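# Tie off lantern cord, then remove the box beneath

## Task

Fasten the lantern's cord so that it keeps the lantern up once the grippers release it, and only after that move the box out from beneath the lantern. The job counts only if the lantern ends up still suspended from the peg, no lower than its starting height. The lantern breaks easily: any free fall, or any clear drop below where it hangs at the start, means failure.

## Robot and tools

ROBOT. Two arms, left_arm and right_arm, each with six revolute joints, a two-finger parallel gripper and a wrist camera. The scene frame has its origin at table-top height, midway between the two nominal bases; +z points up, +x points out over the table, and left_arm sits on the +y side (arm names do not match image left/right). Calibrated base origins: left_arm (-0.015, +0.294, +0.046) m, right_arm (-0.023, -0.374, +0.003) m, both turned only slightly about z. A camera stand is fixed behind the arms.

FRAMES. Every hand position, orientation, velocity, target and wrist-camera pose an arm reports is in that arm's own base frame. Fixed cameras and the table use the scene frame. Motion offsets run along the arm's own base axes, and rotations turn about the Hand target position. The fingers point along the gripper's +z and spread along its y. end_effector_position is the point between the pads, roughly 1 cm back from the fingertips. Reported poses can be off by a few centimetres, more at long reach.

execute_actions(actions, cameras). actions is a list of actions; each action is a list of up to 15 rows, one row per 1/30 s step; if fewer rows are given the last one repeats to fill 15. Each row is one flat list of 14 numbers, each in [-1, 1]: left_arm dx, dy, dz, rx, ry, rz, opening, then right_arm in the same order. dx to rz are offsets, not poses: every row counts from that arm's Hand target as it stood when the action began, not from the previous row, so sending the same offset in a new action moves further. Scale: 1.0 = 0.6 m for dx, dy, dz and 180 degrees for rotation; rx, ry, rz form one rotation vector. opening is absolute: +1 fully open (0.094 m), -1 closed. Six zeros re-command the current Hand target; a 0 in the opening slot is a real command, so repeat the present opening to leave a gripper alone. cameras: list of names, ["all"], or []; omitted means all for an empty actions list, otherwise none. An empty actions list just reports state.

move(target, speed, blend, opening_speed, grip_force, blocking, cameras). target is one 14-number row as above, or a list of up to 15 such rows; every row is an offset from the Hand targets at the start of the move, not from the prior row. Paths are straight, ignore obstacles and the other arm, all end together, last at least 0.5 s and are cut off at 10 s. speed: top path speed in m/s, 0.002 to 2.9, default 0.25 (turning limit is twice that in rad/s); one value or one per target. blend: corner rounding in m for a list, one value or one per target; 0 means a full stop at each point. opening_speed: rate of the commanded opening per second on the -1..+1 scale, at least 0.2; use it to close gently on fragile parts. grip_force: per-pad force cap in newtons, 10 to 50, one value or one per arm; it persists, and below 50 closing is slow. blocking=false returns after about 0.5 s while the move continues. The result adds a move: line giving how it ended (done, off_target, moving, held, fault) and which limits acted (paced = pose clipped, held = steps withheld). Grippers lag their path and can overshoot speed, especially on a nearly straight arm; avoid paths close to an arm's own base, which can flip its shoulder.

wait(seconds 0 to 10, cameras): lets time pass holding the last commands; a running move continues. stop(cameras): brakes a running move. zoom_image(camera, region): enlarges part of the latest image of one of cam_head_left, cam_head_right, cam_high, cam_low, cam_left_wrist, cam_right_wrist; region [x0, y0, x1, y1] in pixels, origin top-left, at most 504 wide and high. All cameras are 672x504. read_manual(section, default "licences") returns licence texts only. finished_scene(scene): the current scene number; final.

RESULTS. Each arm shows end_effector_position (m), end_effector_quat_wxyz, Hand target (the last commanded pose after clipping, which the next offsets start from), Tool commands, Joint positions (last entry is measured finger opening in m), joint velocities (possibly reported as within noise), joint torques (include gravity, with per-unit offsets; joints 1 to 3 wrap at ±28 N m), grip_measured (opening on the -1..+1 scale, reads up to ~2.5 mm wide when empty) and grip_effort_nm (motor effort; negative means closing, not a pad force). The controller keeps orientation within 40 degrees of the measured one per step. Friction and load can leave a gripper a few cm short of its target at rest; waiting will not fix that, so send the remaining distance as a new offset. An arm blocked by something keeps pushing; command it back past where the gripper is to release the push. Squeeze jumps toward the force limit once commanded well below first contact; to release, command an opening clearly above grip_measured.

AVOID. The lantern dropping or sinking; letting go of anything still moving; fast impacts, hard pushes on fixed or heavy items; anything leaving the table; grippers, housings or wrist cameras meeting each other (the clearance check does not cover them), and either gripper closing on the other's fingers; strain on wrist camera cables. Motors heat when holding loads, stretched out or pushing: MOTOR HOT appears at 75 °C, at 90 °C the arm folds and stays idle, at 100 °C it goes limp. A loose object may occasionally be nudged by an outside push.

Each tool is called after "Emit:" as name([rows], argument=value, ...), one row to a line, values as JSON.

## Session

Emit:
execute_actions(actions=[])

Scene clock: 0.00 s.
left_arm: end_effector_position=(+0.3163, -0.1467, +0.1690) grip_measured=+1.000 grip_effort_nm=n/a end_effector_quat_wxyz=(+0.617, +0.106, +0.775, -0.089) | right_arm: end_effector_position=(+0.2842, -0.0288, +0.2210) grip_measured=+1.000 grip_effort_nm=n/a end_effector_quat_wxyz=(+0.650, -0.046, +0.756, -0.061)
Joint positions: left_arm=[-0.594 1.045 0.303 0.506 -0.307 -0.08 0.094] | right_arm=[-0.223 0.49 0.31 0.029 -0.187 -0.182 0.094]
Joint velocities: within noise
Joint torques (N m): no reading
Heat: left arm: 34 °C; right arm: 28 °C.
Hand target: left_arm +0.3164, -0.1466, +0.1711; +0.618, +0.105, +0.774, -0.089 | right_arm +0.2837, -0.0286, +0.2268; +0.655, -0.046, +0.752, -0.062
Tool commands: left_gripper/opening=+1.0 right_gripper/opening=+1.0

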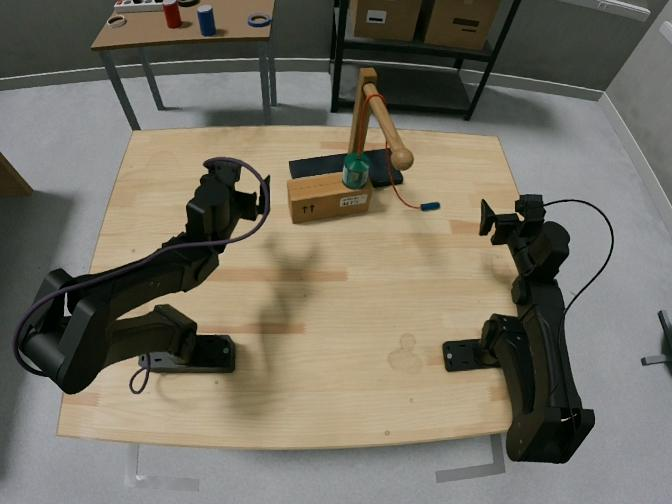

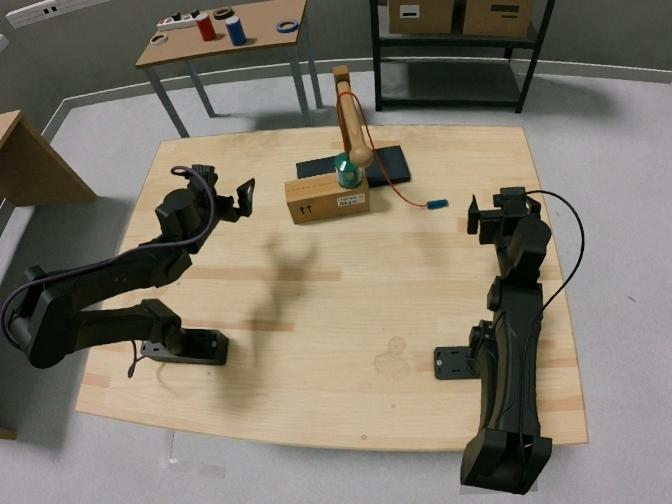

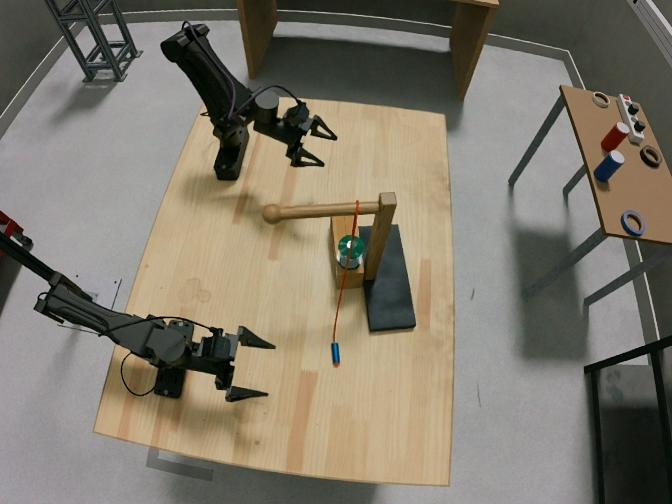

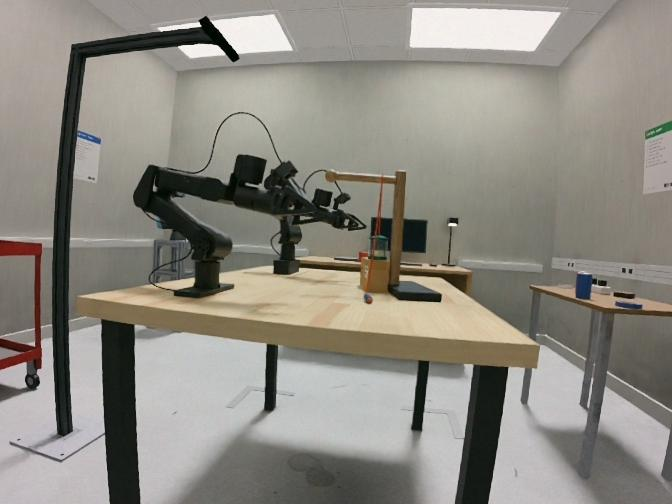

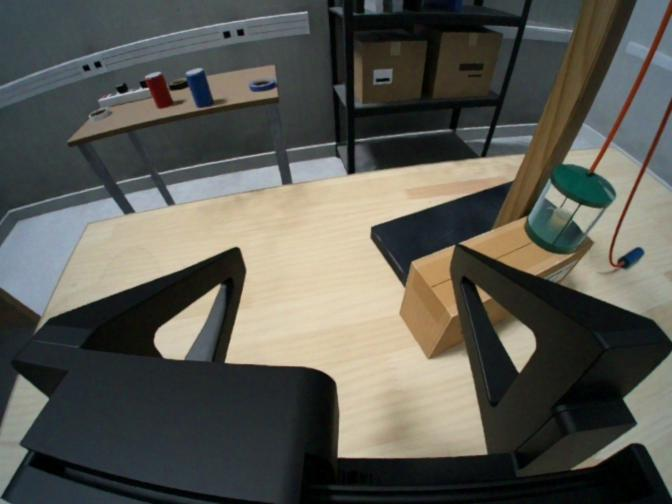

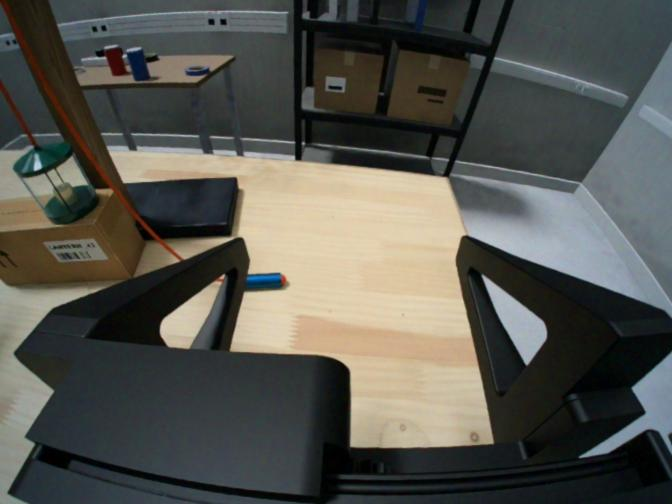

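Emit:
zoom_image(camera="cam_low", region=[310, 155, 460, 315])

Emit:
zoom_image(camera="cam_head_left", region=[270, 60, 470, 230])

Emit:
zoom_image(camera="cam_high", region=[250, 180, 430, 380])

Emit:
zoom_image(camera="cam_head_right", region=[270, 50, 470, 230])

Scaled by 3.150 from the camera's 672x504 image, which has a finer 960x720 frame.

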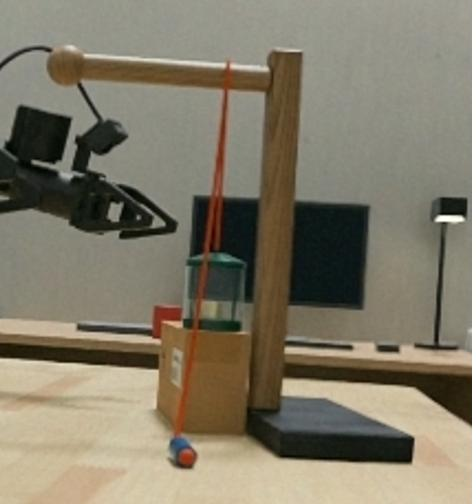

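Scaled by 2.520 from the camera's 672x504 image, which has a finer 960x720 frame.

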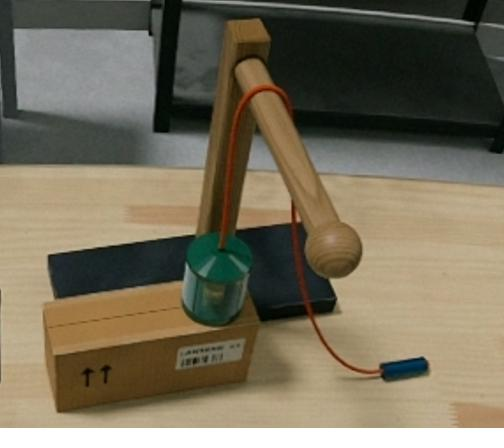

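Scaled by 2.520 from the camera's 672x504 image, which has a finer 960x720 frame.

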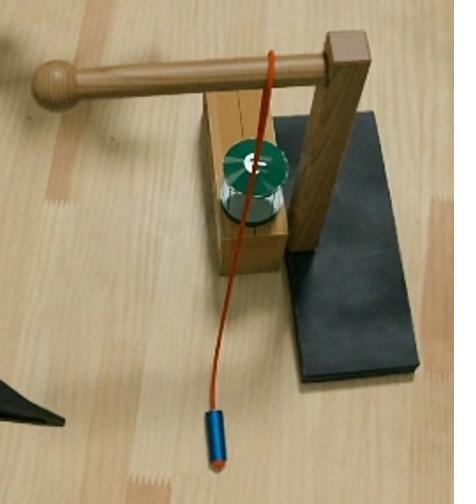

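Scaled by 2.520 from the camera's 672x504 image, which has a finer 960x720 frame.

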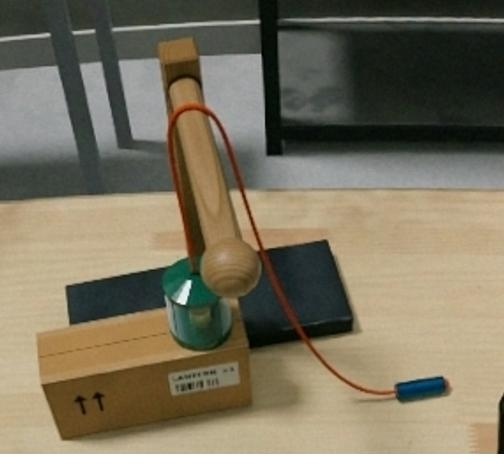

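Emit:
move(target=[-0.0423,-0.2473,-0.0852,0.0245,0.033,-0.1895,0.7, 0.2488,0.1227,-0.1200,0.3904,0.3228,-0.4345,1.0], speed=0.35, cameras=["cam_head_left", "cam_low", "cam_left_wrist", "cam_right_wrist"])

Scene clock: 78.77 s.
left_arm: end_effector_position=(+0.2883, -0.2861, +0.1130) grip_measured=+0.703 grip_effort_nm=-0.12 end_effector_quat_wxyz=(+0.512, +0.340, +0.753, -0.234) | right_arm: end_effector_position=(+0.4327, +0.0468, +0.1567) grip_measured=+1.000 grip_effort_nm=0.01 end_effector_quat_wxyz=(+0.027, +0.702, +0.710, +0.033)
Joint positions: left_arm=[-0.736 1.47 0.455 0.639 0.108 0.038 0.08] | right_arm=[0.106 2.186 2.237 -1.536 0 1.665 0.094]
Joint torques (N m): left_arm=[-0.5 -3.93 7.82 2.35 0.18 0.07] | right_arm=[-0.24 -10.14 9.33 0.03 0.02 0.06]
Heat: left arm: 38 °C; right arm: 35 °C.
Hand target: left_arm +0.2911, -0.2950, +0.1202; +0.520, +0.346, +0.742, -0.242 | right_arm +0.4331, +0.0451, +0.1548; +0.000, +0.707, +0.707, +0.000
Off the commanded pose: left_arm 0.012 m, 2 deg | right_arm 0.003 m, 5 deg.
joint sent to its limit (right arm) — joint 4 (wrist pitch), lower limit. The joint targets are off in orientation, not in position.
move: off_target (left_arm, right_arm)
Images, in order (width x height): cam_head_left 672x504, cam_low 672x504, cam_left_wrist 672x504, cam_right_wrist 672x504.

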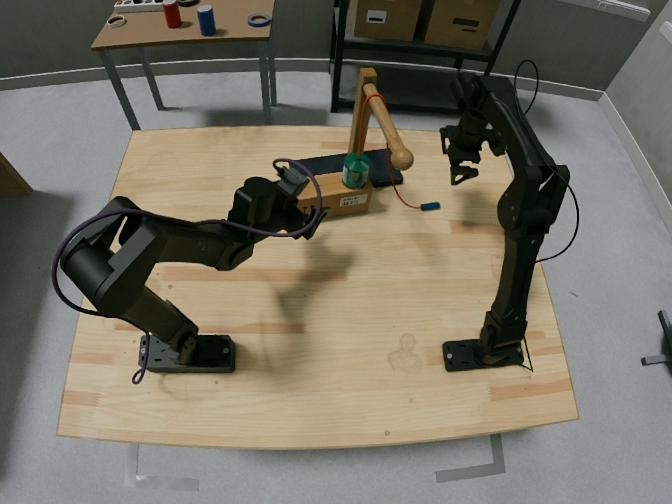

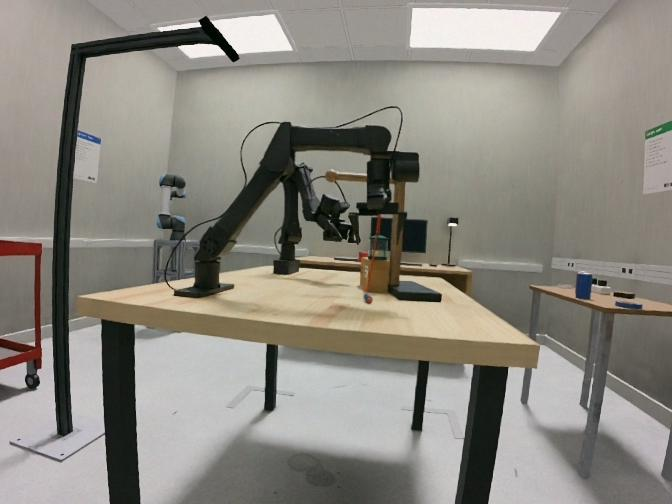

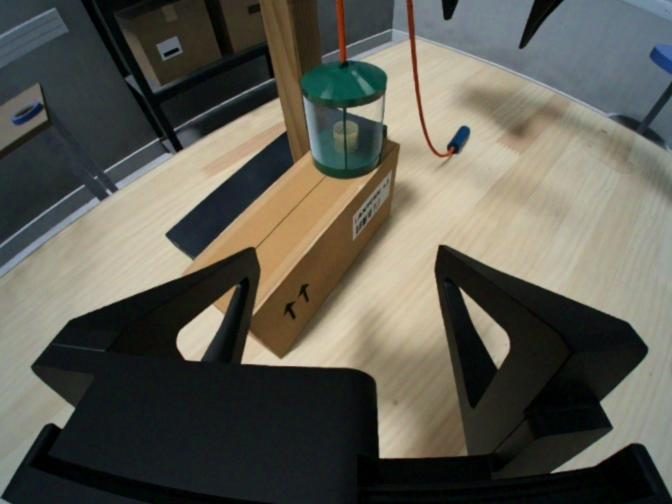

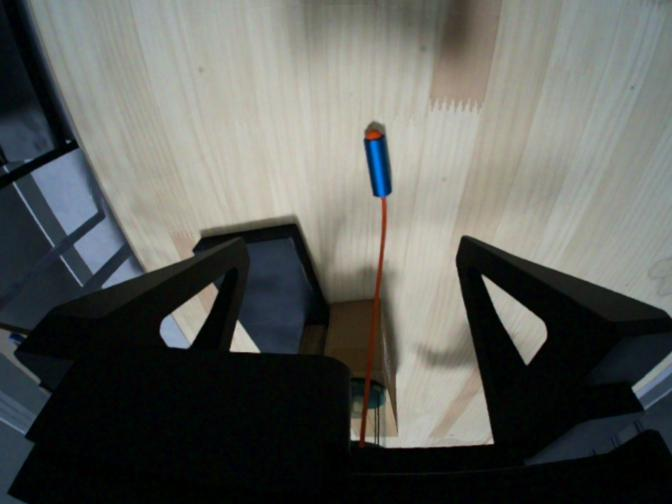

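Emit:
move(target=[0.0732,-0.0667,-0.02,0,0,0,0.7, -0.0118,0.0348,-0.158,0,0,0.0556,1.0], speed=0.2, cameras=["cam_low", "cam_left_wrist", "cam_right_wrist"])

Scene clock: 178.47 s.
left_arm: end_effector_position=(+0.3326, -0.3265, +0.1052) grip_measured=+0.703 grip_effort_nm=-0.12 end_effector_quat_wxyz=(+0.515, +0.340, +0.751, -0.235) | right_arm: end_effector_position=(+0.4264, +0.0663, +0.0688) grip_measured=+1.000 grip_effort_nm=0.01 end_effector_quat_wxyz=(+0.004, +0.645, +0.764, +0.007)
Joint positions: left_arm=[-0.736 1.725 0.666 0.69 0.109 0.038 0.08] | right_arm=[0.151 2.203 1.914 -1.267 -0.003 1.554 0.094]
Joint torques (N m): left_arm=[-0.42 -5.83 7.54 2.34 0.17 0.06] | right_arm=[0.01 -10.95 6.26 0.21 0.07 -0.07]
Heat: left arm: 40 °C; right arm: 37 °C.
Hand target: left_arm +0.3350, -0.3350, +0.1081; +0.520, +0.346, +0.743, -0.242 | right_arm +0.4259, +0.0660, +0.0599; +0.000, +0.643, +0.766, +0.000
Off the commanded pose: left_arm 0.009 m, 2 deg | right_arm 0.009 m, 1 deg.
move: done
Images, in order (width x height): cam_low 672x504, cam_left_wrist 672x504, cam_right_wrist 672x504.

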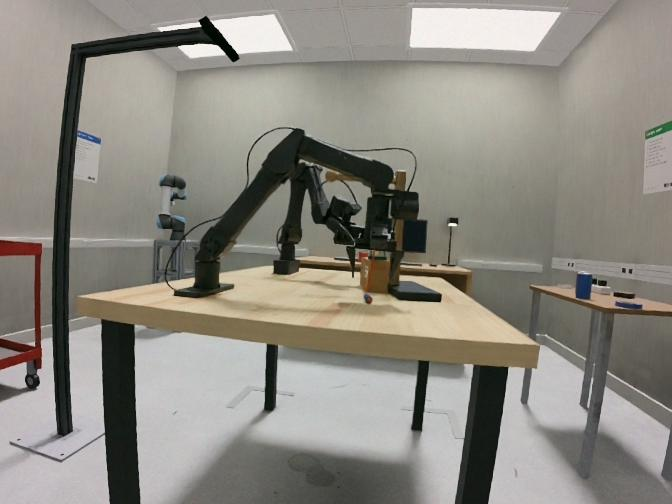

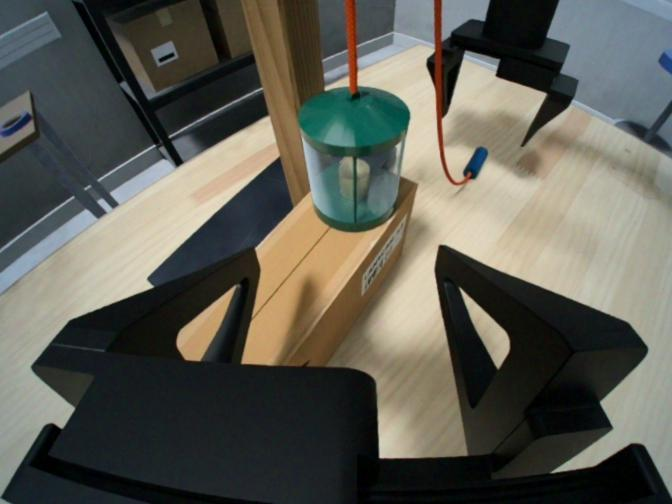

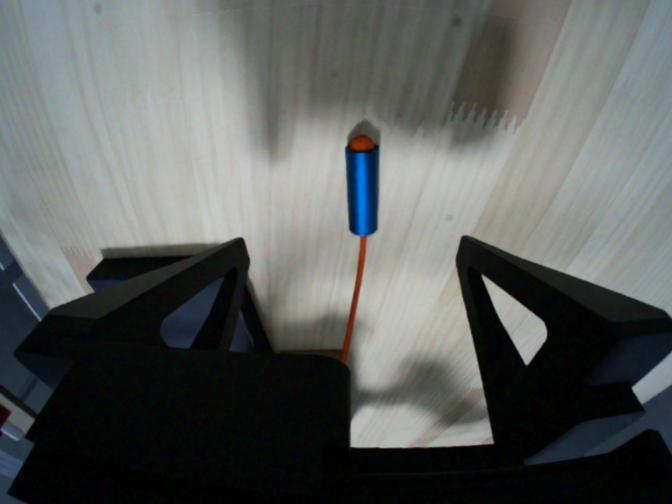

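Emit:
move(target=[0.0532,-0.0655,-0.0218,0,0,0,0.7, -0.0073,-0.001,-0.0832,0,0,0,1.0], speed=0.12, cameras=["cam_low", "cam_left_wrist", "cam_right_wrist"])

Scene clock: 209.57 s.
left_arm: end_effector_position=(+0.3632, -0.3685, +0.0974) grip_measured=+0.703 grip_effort_nm=-0.12 end_effector_quat_wxyz=(+0.518, +0.346, +0.744, -0.242) | right_arm: end_effector_position=(+0.4236, +0.0659, +0.0206) grip_measured=+1.000 grip_effort_nm=0.01 end_effector_quat_wxyz=(+0.005, +0.645, +0.764, +0.008)
Joint positions: left_arm=[-0.757 1.916 0.865 0.695 0.108 0.038 0.08] | right_arm=[0.151 2.216 1.741 -1.077 -0.003 1.554 0.094]
Joint torques (N m): left_arm=[-0.44 -7.39 7.54 2.26 -0.02 -0.01] | right_arm=[0.12 -10.69 6.08 0.24 0.05 -0.06]
Heat: left arm: 42 °C; right arm: 40 °C.
Hand target: left_arm +0.3669, -0.3743, +0.0950; +0.520, +0.346, +0.743, -0.242 | right_arm +0.4216, +0.0654, +0.0101; +0.000, +0.643, +0.766, +0.000
Off the commanded pose: left_arm 0.007 m, 0 deg | right_arm 0.011 m, 1 deg.
move: off_target (right_arm)
Images, in order (width x height): cam_low 672x504, cam_left_wrist 672x504, cam_right_wrist 672x504.

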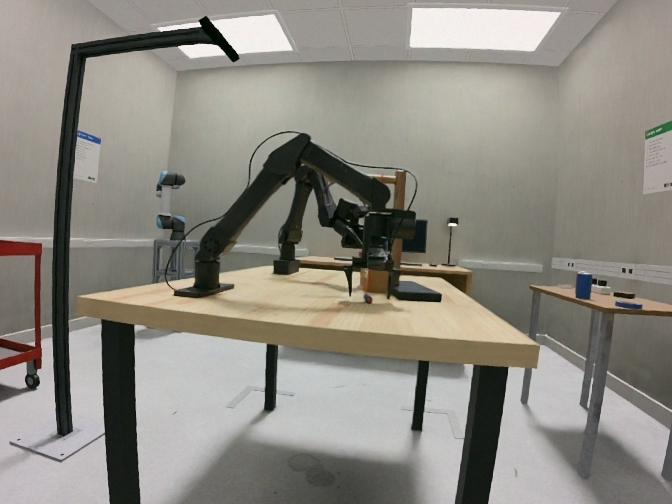

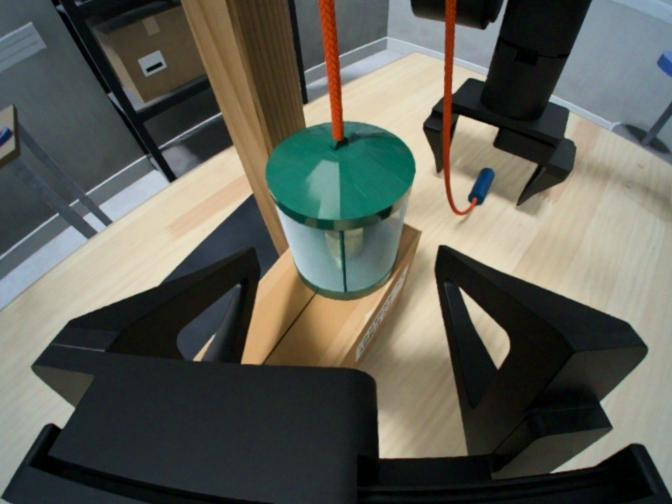

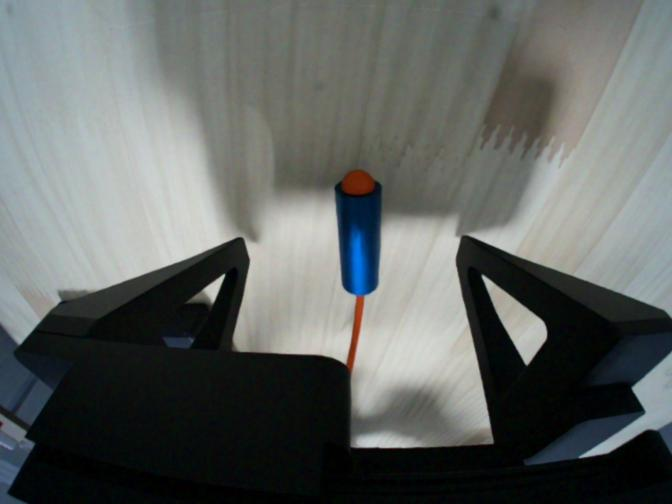

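Emit:
move([
  [0.005,0.0043,0,0,0,0,0.7, -0.0035,0,-0.0143,0,0,0,1.0],
  [0.005,0.0043,0,0,0,0,-0.15, -0.0035,0,-0.0143,0,0,0,-0.75],
], speed=0.08, opening_speed=0.7, grip_force=[18, 40], cameras=["cam_low", "cam_left_wrist", "cam_right_wrist"])

Scene clock: 237.27 s.
left_arm: end_effector_position=(+0.3632, -0.3685, +0.0974) grip_measured=-0.147 grip_effort_nm=-0.13 end_effector_quat_wxyz=(+0.518, +0.346, +0.744, -0.242) | right_arm: end_effector_position=(+0.4231, +0.0658, +0.0133) grip_measured=-0.648 grip_effort_nm=-0.84 end_effector_quat_wxyz=(+0.007, +0.645, +0.764, +0.010)
Joint positions: left_arm=[-0.757 1.916 0.865 0.695 0.108 0.038 0.04] | right_arm=[0.151 2.216 1.712 -1.042 -0.003 1.554 0.017]
Joint torques (N m): left_arm=[0.68 -7.28 7.75 2.26 0.09 0.02] | right_arm=[0.14 -10.45 5.71 0.24 0.09 -0.08]
Heat: left arm: 39 °C; right arm: 36 °C.
Hand target: left_arm +0.3699, -0.3717, +0.0950; +0.520, +0.346, +0.743, -0.242 | right_arm +0.4195, +0.0654, +0.0015; +0.000, +0.643, +0.766, +0.000
Off the commanded pose: left_arm 0.008 m, 0 deg | right_arm 0.012 m, 1 deg.
grip_force (N): 18, 40
move: off_target (right_arm); target 2's new opening was sent with right_arm's hand 0.012 m and 1 deg from that target
Images, in order (width x height): cam_low 672x504, cam_left_wrist 672x504, cam_right_wrist 672x504.

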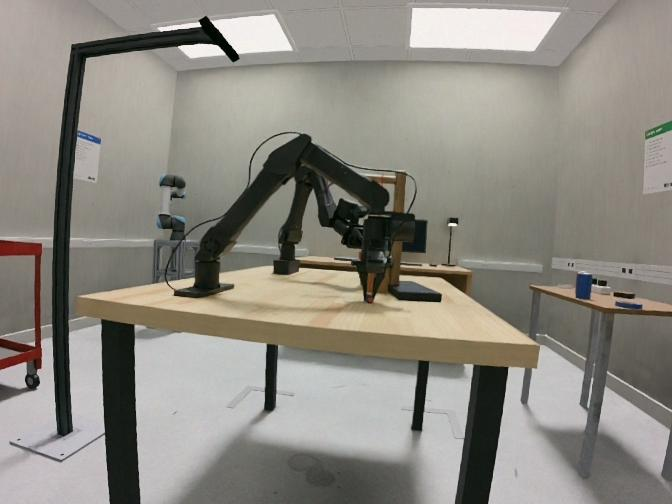

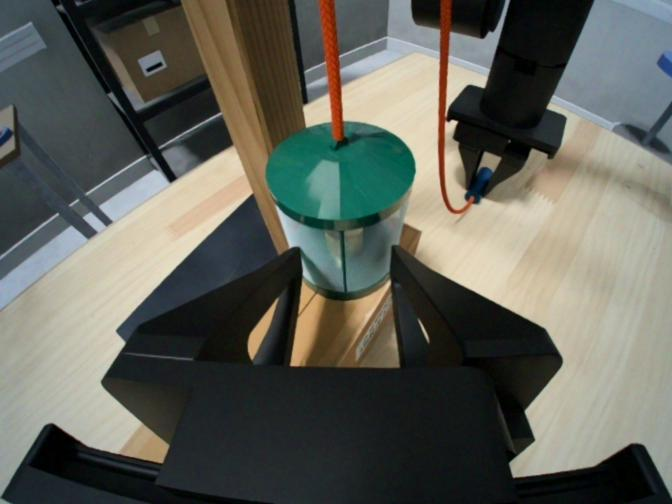

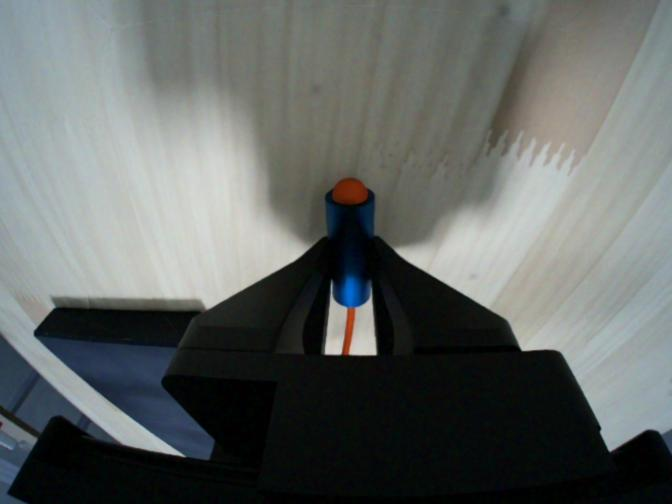

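Emit:
move([
  [0,0,0,0,0,0,0.65, 0,0,0.1,0,0,0,-0.75],
  [0.0235,-0.0355,-0.005,0,0,0,0.65, -0.2492,-0.0757,0.3642,0.0868,-0.4924,0,-0.75],
], speed=[0.1, 0.2], cameras=["cam_low", "cam_head_left", "cam_left_wrist", "cam_right_wrist"])

Scene clock: 320.43 s.
left_arm: end_effector_position=(+0.3825, -0.3882, +0.1039) grip_measured=+0.647 grip_effort_nm=0.14 end_effector_quat_wxyz=(+0.532, +0.343, +0.735, -0.246) | right_arm: end_effector_position=(+0.2711, +0.0203, +0.2175) grip_measured=-0.649 grip_effort_nm=-0.84 end_effector_quat_wxyz=(+0.448, +0.462, +0.546, +0.537)
Joint positions: left_arm=[-0.76 1.991 0.975 0.695 0.104 0.038 0.077] | right_arm=[-0.124 0.349 0.166 0.158 -0.296 1.572 0.017]
Joint torques (N m): left_arm=[-0.53 -7.9 7.8 1.93 -0.02 -0.02] | right_arm=[-0.46 0.46 7.49 2.15 -0.06 -0.03]
Heat: left arm: 39 °C; right arm: 35 °C.
Hand target: left_arm +0.3840, -0.3930, +0.0920; +0.520, +0.346, +0.743, -0.242 | right_arm +0.2699, +0.0200, +0.2201; +0.455, +0.454, +0.541, +0.542
Off the commanded pose: left_arm 0.013 m, 2 deg | right_arm 0.003 m, 1 deg.
grip_force (N): 18, 40
move: off_target (left_arm)
Images, in order (width x height): cam_head_left 672x504, cam_low 672x504, cam_left_wrist 672x504, cam_right_wrist 672x504.

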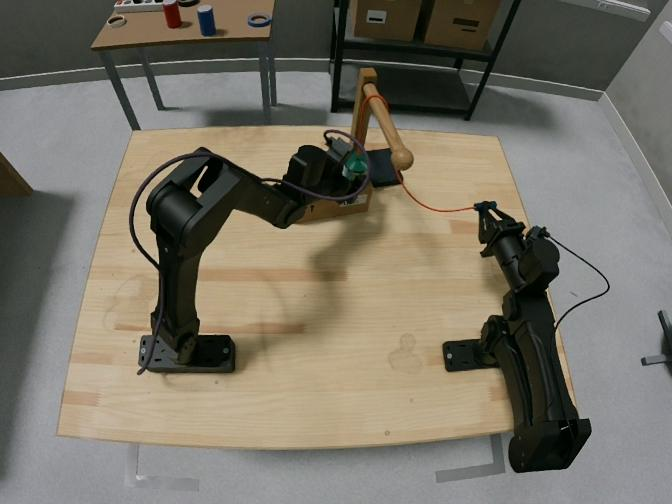

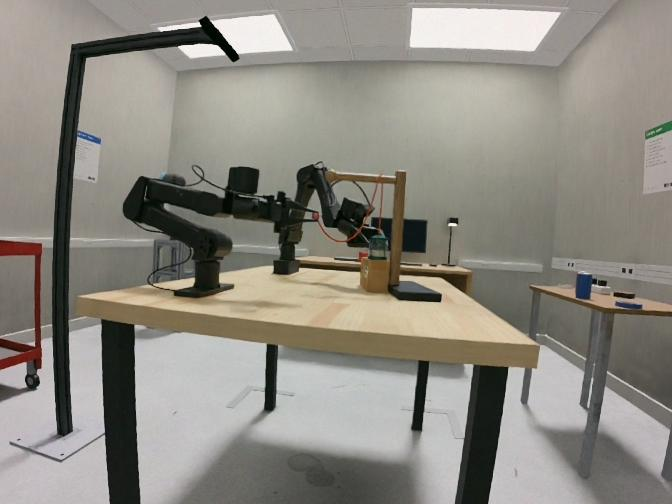

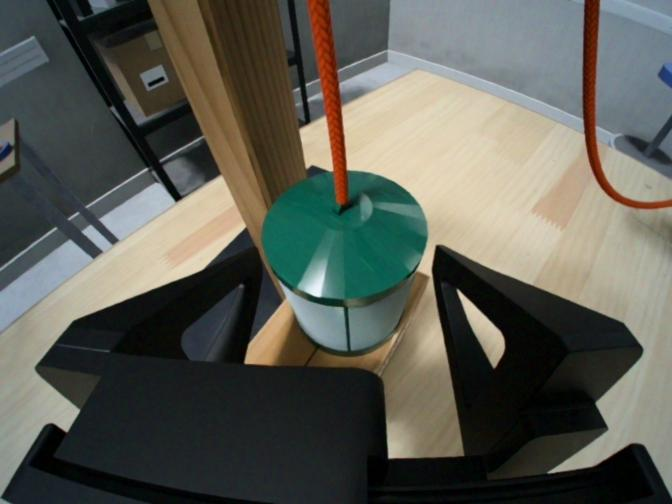

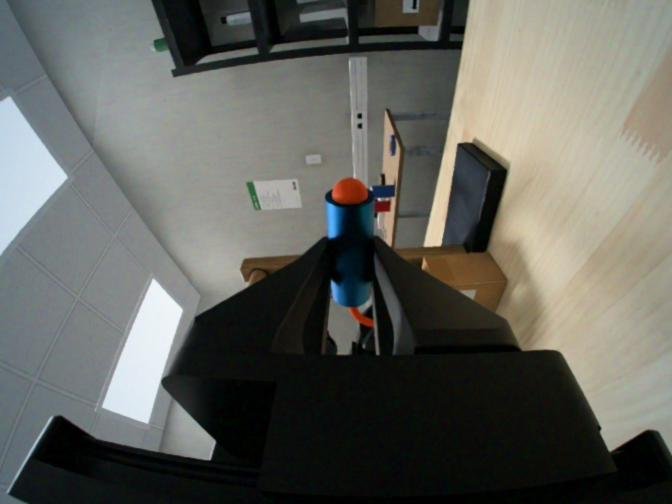

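Emit:
move([
  [0,0,-0.018,0,0,0,0.65, 0,0,0,0,0,0,-0.75],
  [0,0,-0.018,0,0,0,-0.1, 0,0,0,0,0,0,-0.75],
], speed=0.08, opening_speed=0.7, grip_force=[18, 40], cameras=["cam_low", "cam_high", "cam_left_wrist"])

Emit:
zoom_image(camera="cam_low", region=[310, 155, 460, 315])

Scene clock: 419.07 s.
left_arm: end_effector_position=(+0.3820, -0.3877, +0.0863) grip_measured=+0.262 grip_effort_nm=-0.41 end_effector_quat_wxyz=(+0.519, +0.346, +0.744, -0.241) | right_arm: end_effector_position=(+0.2711, +0.0204, +0.2177) grip_measured=-0.649 grip_effort_nm=-0.84 end_effector_quat_wxyz=(+0.448, +0.462, +0.545, +0.537)
Joint positions: left_arm=[-0.76 2.025 0.975 0.696 0.103 0.038 0.059] | right_arm=[-0.124 0.349 0.166 0.159 -0.297 1.572 0.017]
Joint torques (N m): left_arm=[-0.53 -8.32 7.04 2.34 0 -0.04] | right_arm=[-0.62 0.42 7.49 2.15 -0.07 -0.02]
Heat: left arm: 44 °C; right arm: 36 °C.
Hand target: left_arm +0.3840, -0.3930, +0.0811; +0.520, +0.346, +0.743, -0.242 | right_arm +0.2699, +0.0200, +0.2201; +0.455, +0.455, +0.541, +0.542
Off the commanded pose: left_arm 0.008 m, 0 deg | right_arm 0.003 m, 1 deg.
grip_force (N): 18, 40
move: done
Images, in order (width x height): cam_high 672x504, cam_low 672x504, cam_left_wrist 672x504.

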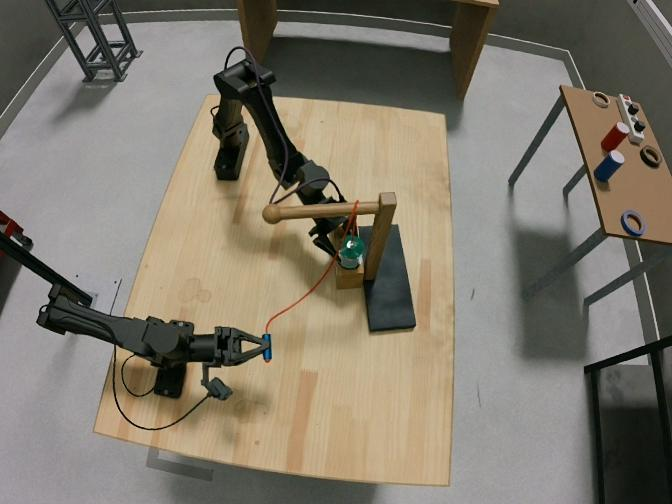

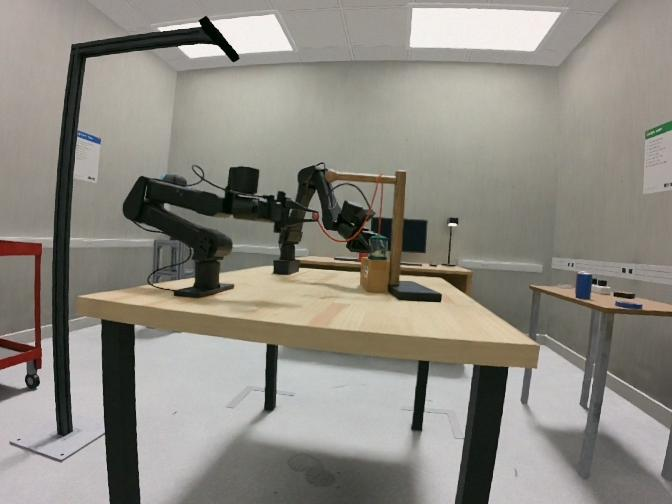

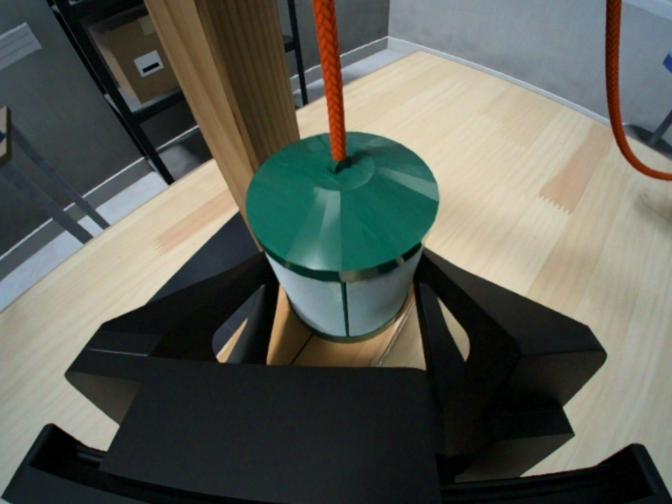

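Scaled by 3.150 from the camera's 672x504 image, which has a finer 960x720 frame.

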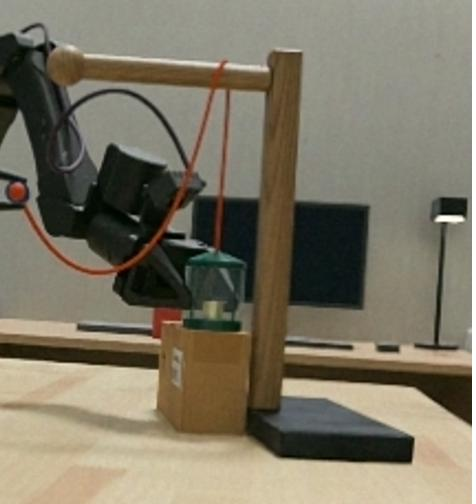

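Emit:
move(target=[0,0,0.063,0,0,0,-0.1, -0.0832,0.1667,0.1332,0,0,0,-0.75], speed=[0.1], cameras=["cam_head_left", "cam_head_right", "cam_high", "cam_low", "cam_right_wrist"])

Emit:
zoom_image(camera="cam_low", region=[310, 155, 460, 315])

Emit:
zoom_image(camera="cam_high", region=[200, 150, 420, 350])

Scene clock: 616.67 s.
left_arm: end_effector_position=(+0.3812, -0.3869, +0.0876) grip_measured=+0.262 grip_effort_nm=-0.43 end_effector_quat_wxyz=(+0.499, +0.350, +0.757, -0.234) | right_arm: end_effector_position=(+0.2204, +0.1219, +0.2856) grip_measured=-0.649 grip_effort_nm=-0.84 end_effector_quat_wxyz=(+0.454, +0.451, +0.555, +0.532)
Joint positions: left_arm=[-0.76 1.999 1.005 0.588 0.103 0.038 0.059] | right_arm=[1.111 0.457 0.445 -0.025 0.93 1.576 0.017]
Joint torques (N m): left_arm=[-0.58 -14.23 7.98 1.96 -0.02 -0.04] | right_arm=[0.4 1.81 11.04 1.74 0.2 -0.09]
Heat: left arm: 44 °C; right arm: 41 °C.
Hand target: left_arm +0.3840, -0.3930, +0.1190; +0.520, +0.346, +0.743, -0.242 | right_arm +0.2200, +0.1200, +0.3000; +0.455, +0.454, +0.541, +0.542
Off the commanded pose: left_arm 0.032 m, 3 deg | right_arm 0.015 m, 2 deg.
grip_force (N): 18, 40
move: off_target (left_arm, right_arm)
Images, in order (width x height): cam_head_left 672x504, cam_head_right 672x504, cam_high 672x504, cam_low 672x504, cam_right_wrist 672x504.

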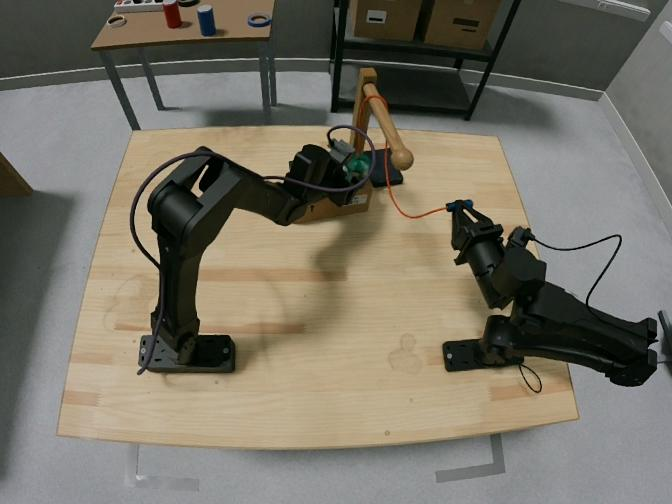

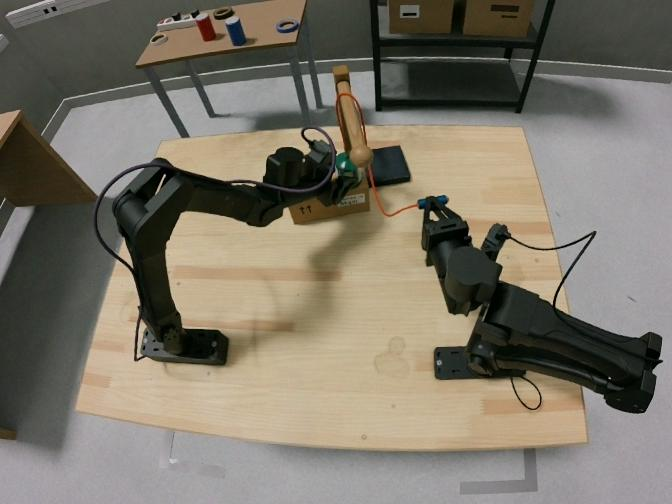

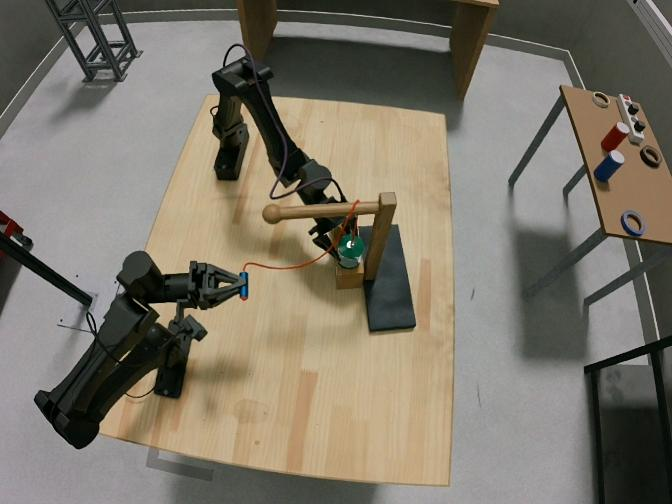

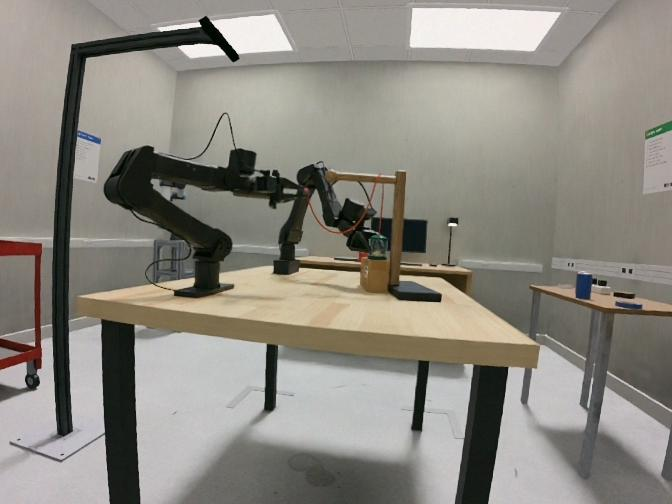

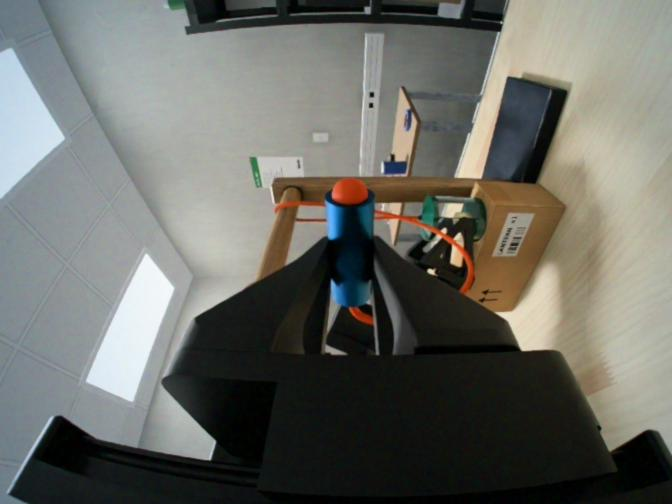

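Scaled by 3.150 from the camera's 672x504 image, which has a finer 960x720 frame.

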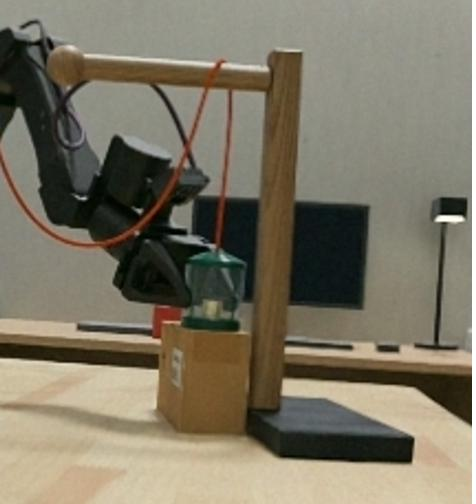

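Scaled by 2.291 from the camera's 672x504 image, which has a finer 960x720 frame.

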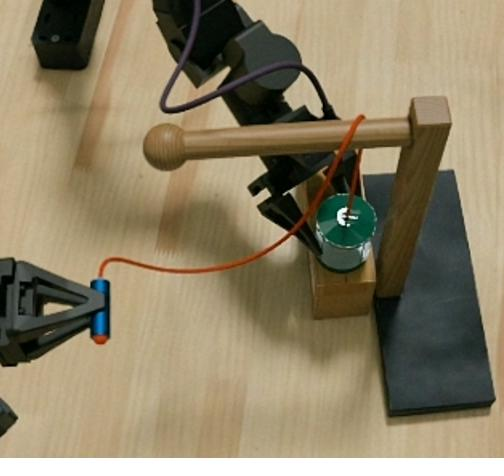

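Emit:
execute_actions(actions=[], cameras=["cam_head_left", "cam_low", "cam_right_wrist"])

Scene clock: 653.67 s.
left_arm: end_effector_position=(+0.3812, -0.3869, +0.0876) grip_measured=+0.262 grip_effort_nm=-0.43 end_effector_quat_wxyz=(+0.499, +0.350, +0.757, -0.234) | right_arm: end_effector_position=(+0.2205, +0.1218, +0.2856) grip_measured=-0.649 grip_effort_nm=-0.84 end_effector_quat_wxyz=(+0.454, +0.451, +0.555, +0.531)
Joint positions: left_arm=[-0.76 1.999 1.005 0.588 0.103 0.038 0.059] | right_arm=[1.111 0.457 0.445 -0.025 0.93 1.576 0.017]
Joint velocities: within noise
Joint torques (N m): left_arm=[-0.51 -14.17 7.94 1.94 -0.02 -0.04] | right_arm=[0.31 1.85 11.08 1.77 0.2 -0.08]
Heat: left arm: 42 °C; right arm: 41 °C.
Hand target: left_arm +0.3840, -0.3930, +0.1190; +0.520, +0.346, +0.743, -0.242 | right_arm +0.2200, +0.1200, +0.3000; +0.455, +0.455, +0.541, +0.542
Tool commands: left_gripper/opening=-0.1 right_gripper/opening=-0.75
Off the commanded pose: left_arm 0.032 m, 3 deg | right_arm 0.015 m, 2 deg.
grip_force (N): 18, 40
Images, in order (width x height): cam_head_left 672x504, cam_low 672x504, cam_right_wrist 672x504.

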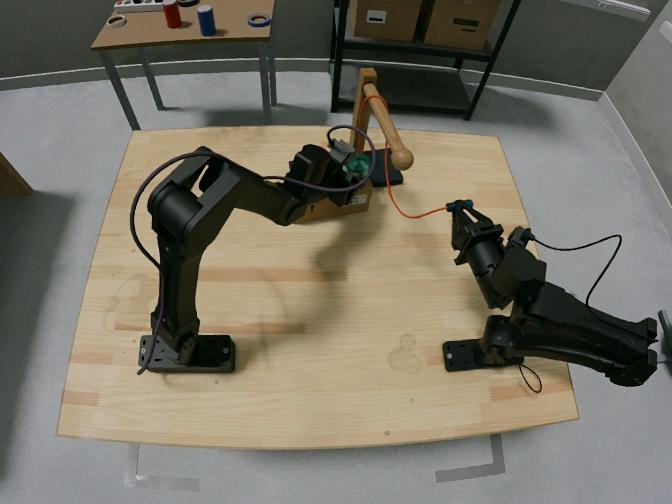

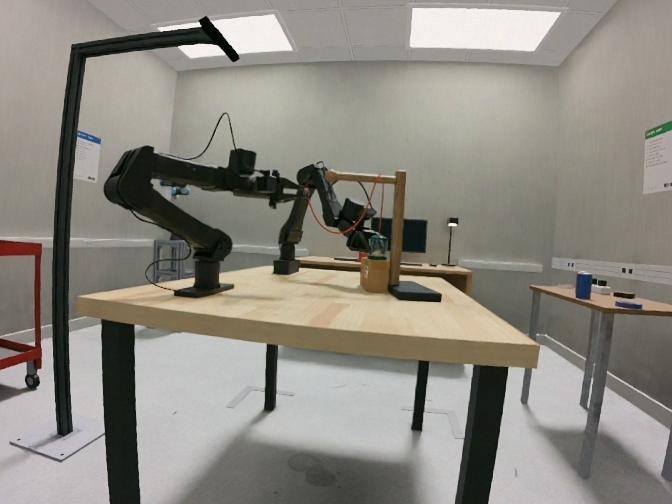

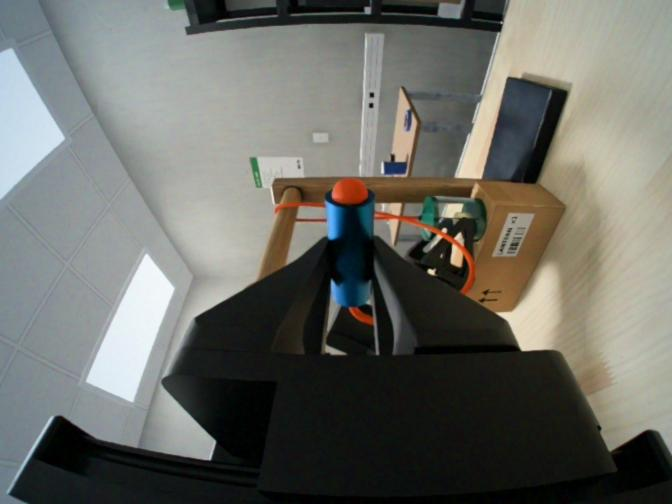

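Emit:
move(target=[0, 0, 0.015, 0, 0, 0, -0.1, 0, 0, 0, 0, 0, 0, -0.75], speed=0.06, cameras=["cam_low"])

Emit:
zoom_image(camera="cam_low", region=[280, 140, 460, 320])

Scene clock: 670.87 s.
left_arm: end_effector_position=(+0.3793, -0.3850, +0.0887) grip_measured=+0.262 grip_effort_nm=-0.44 end_effector_quat_wxyz=(+0.489, +0.352, +0.764, -0.231) | right_arm: end_effector_position=(+0.2205, +0.1218, +0.2856) grip_measured=-0.649 grip_effort_nm=-0.84 end_effector_quat_wxyz=(+0.454, +0.451, +0.555, +0.532)
Joint positions: left_arm=[-0.76 1.98 1.011 0.539 0.103 0.038 0.059] | right_arm=[1.111 0.457 0.445 -0.024 0.93 1.576 0.017]
Joint torques (N m): left_arm=[-0.53 -14.46 8.44 2.09 -0.01 -0.03] | right_arm=[0.43 1.84 11.1 1.74 0.21 -0.09]
Heat: left arm: 43 °C; right arm: 41 °C.
Hand target: left_arm +0.3840, -0.3930, +0.1278; +0.520, +0.346, +0.743, -0.242 | right_arm +0.2200, +0.1200, +0.3000; +0.455, +0.455, +0.541, +0.542
Off the commanded pose: left_arm 0.040 m, 5 deg | right_arm 0.014 m, 2 deg.
grip_force (N): 18, 40
move: off_target (left_arm, right_arm)
Images, in order (width x height): cam_low 672x504.

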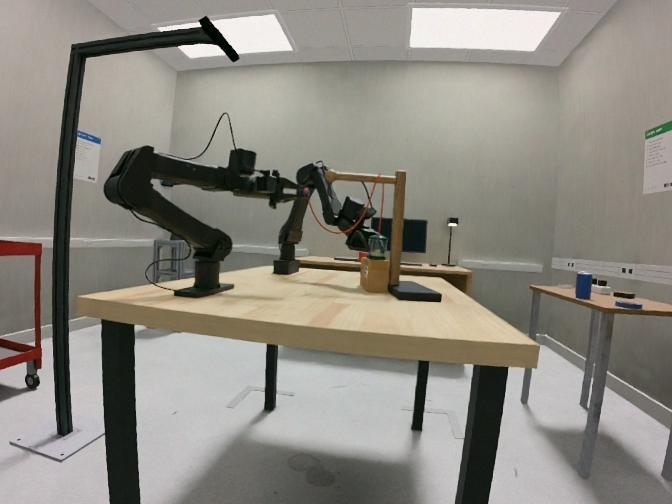

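Scaled by 2.800 from the camera's 672x504 image, which has a finer 960x720 frame.

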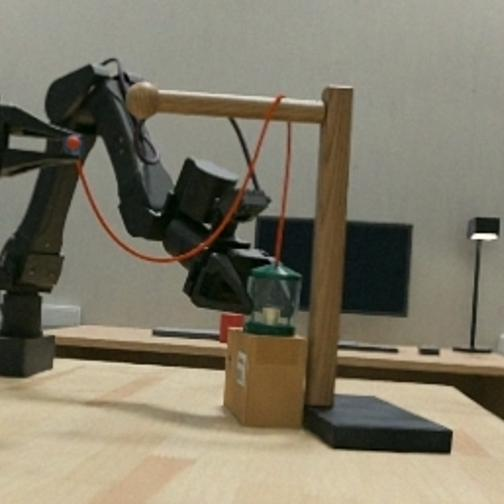

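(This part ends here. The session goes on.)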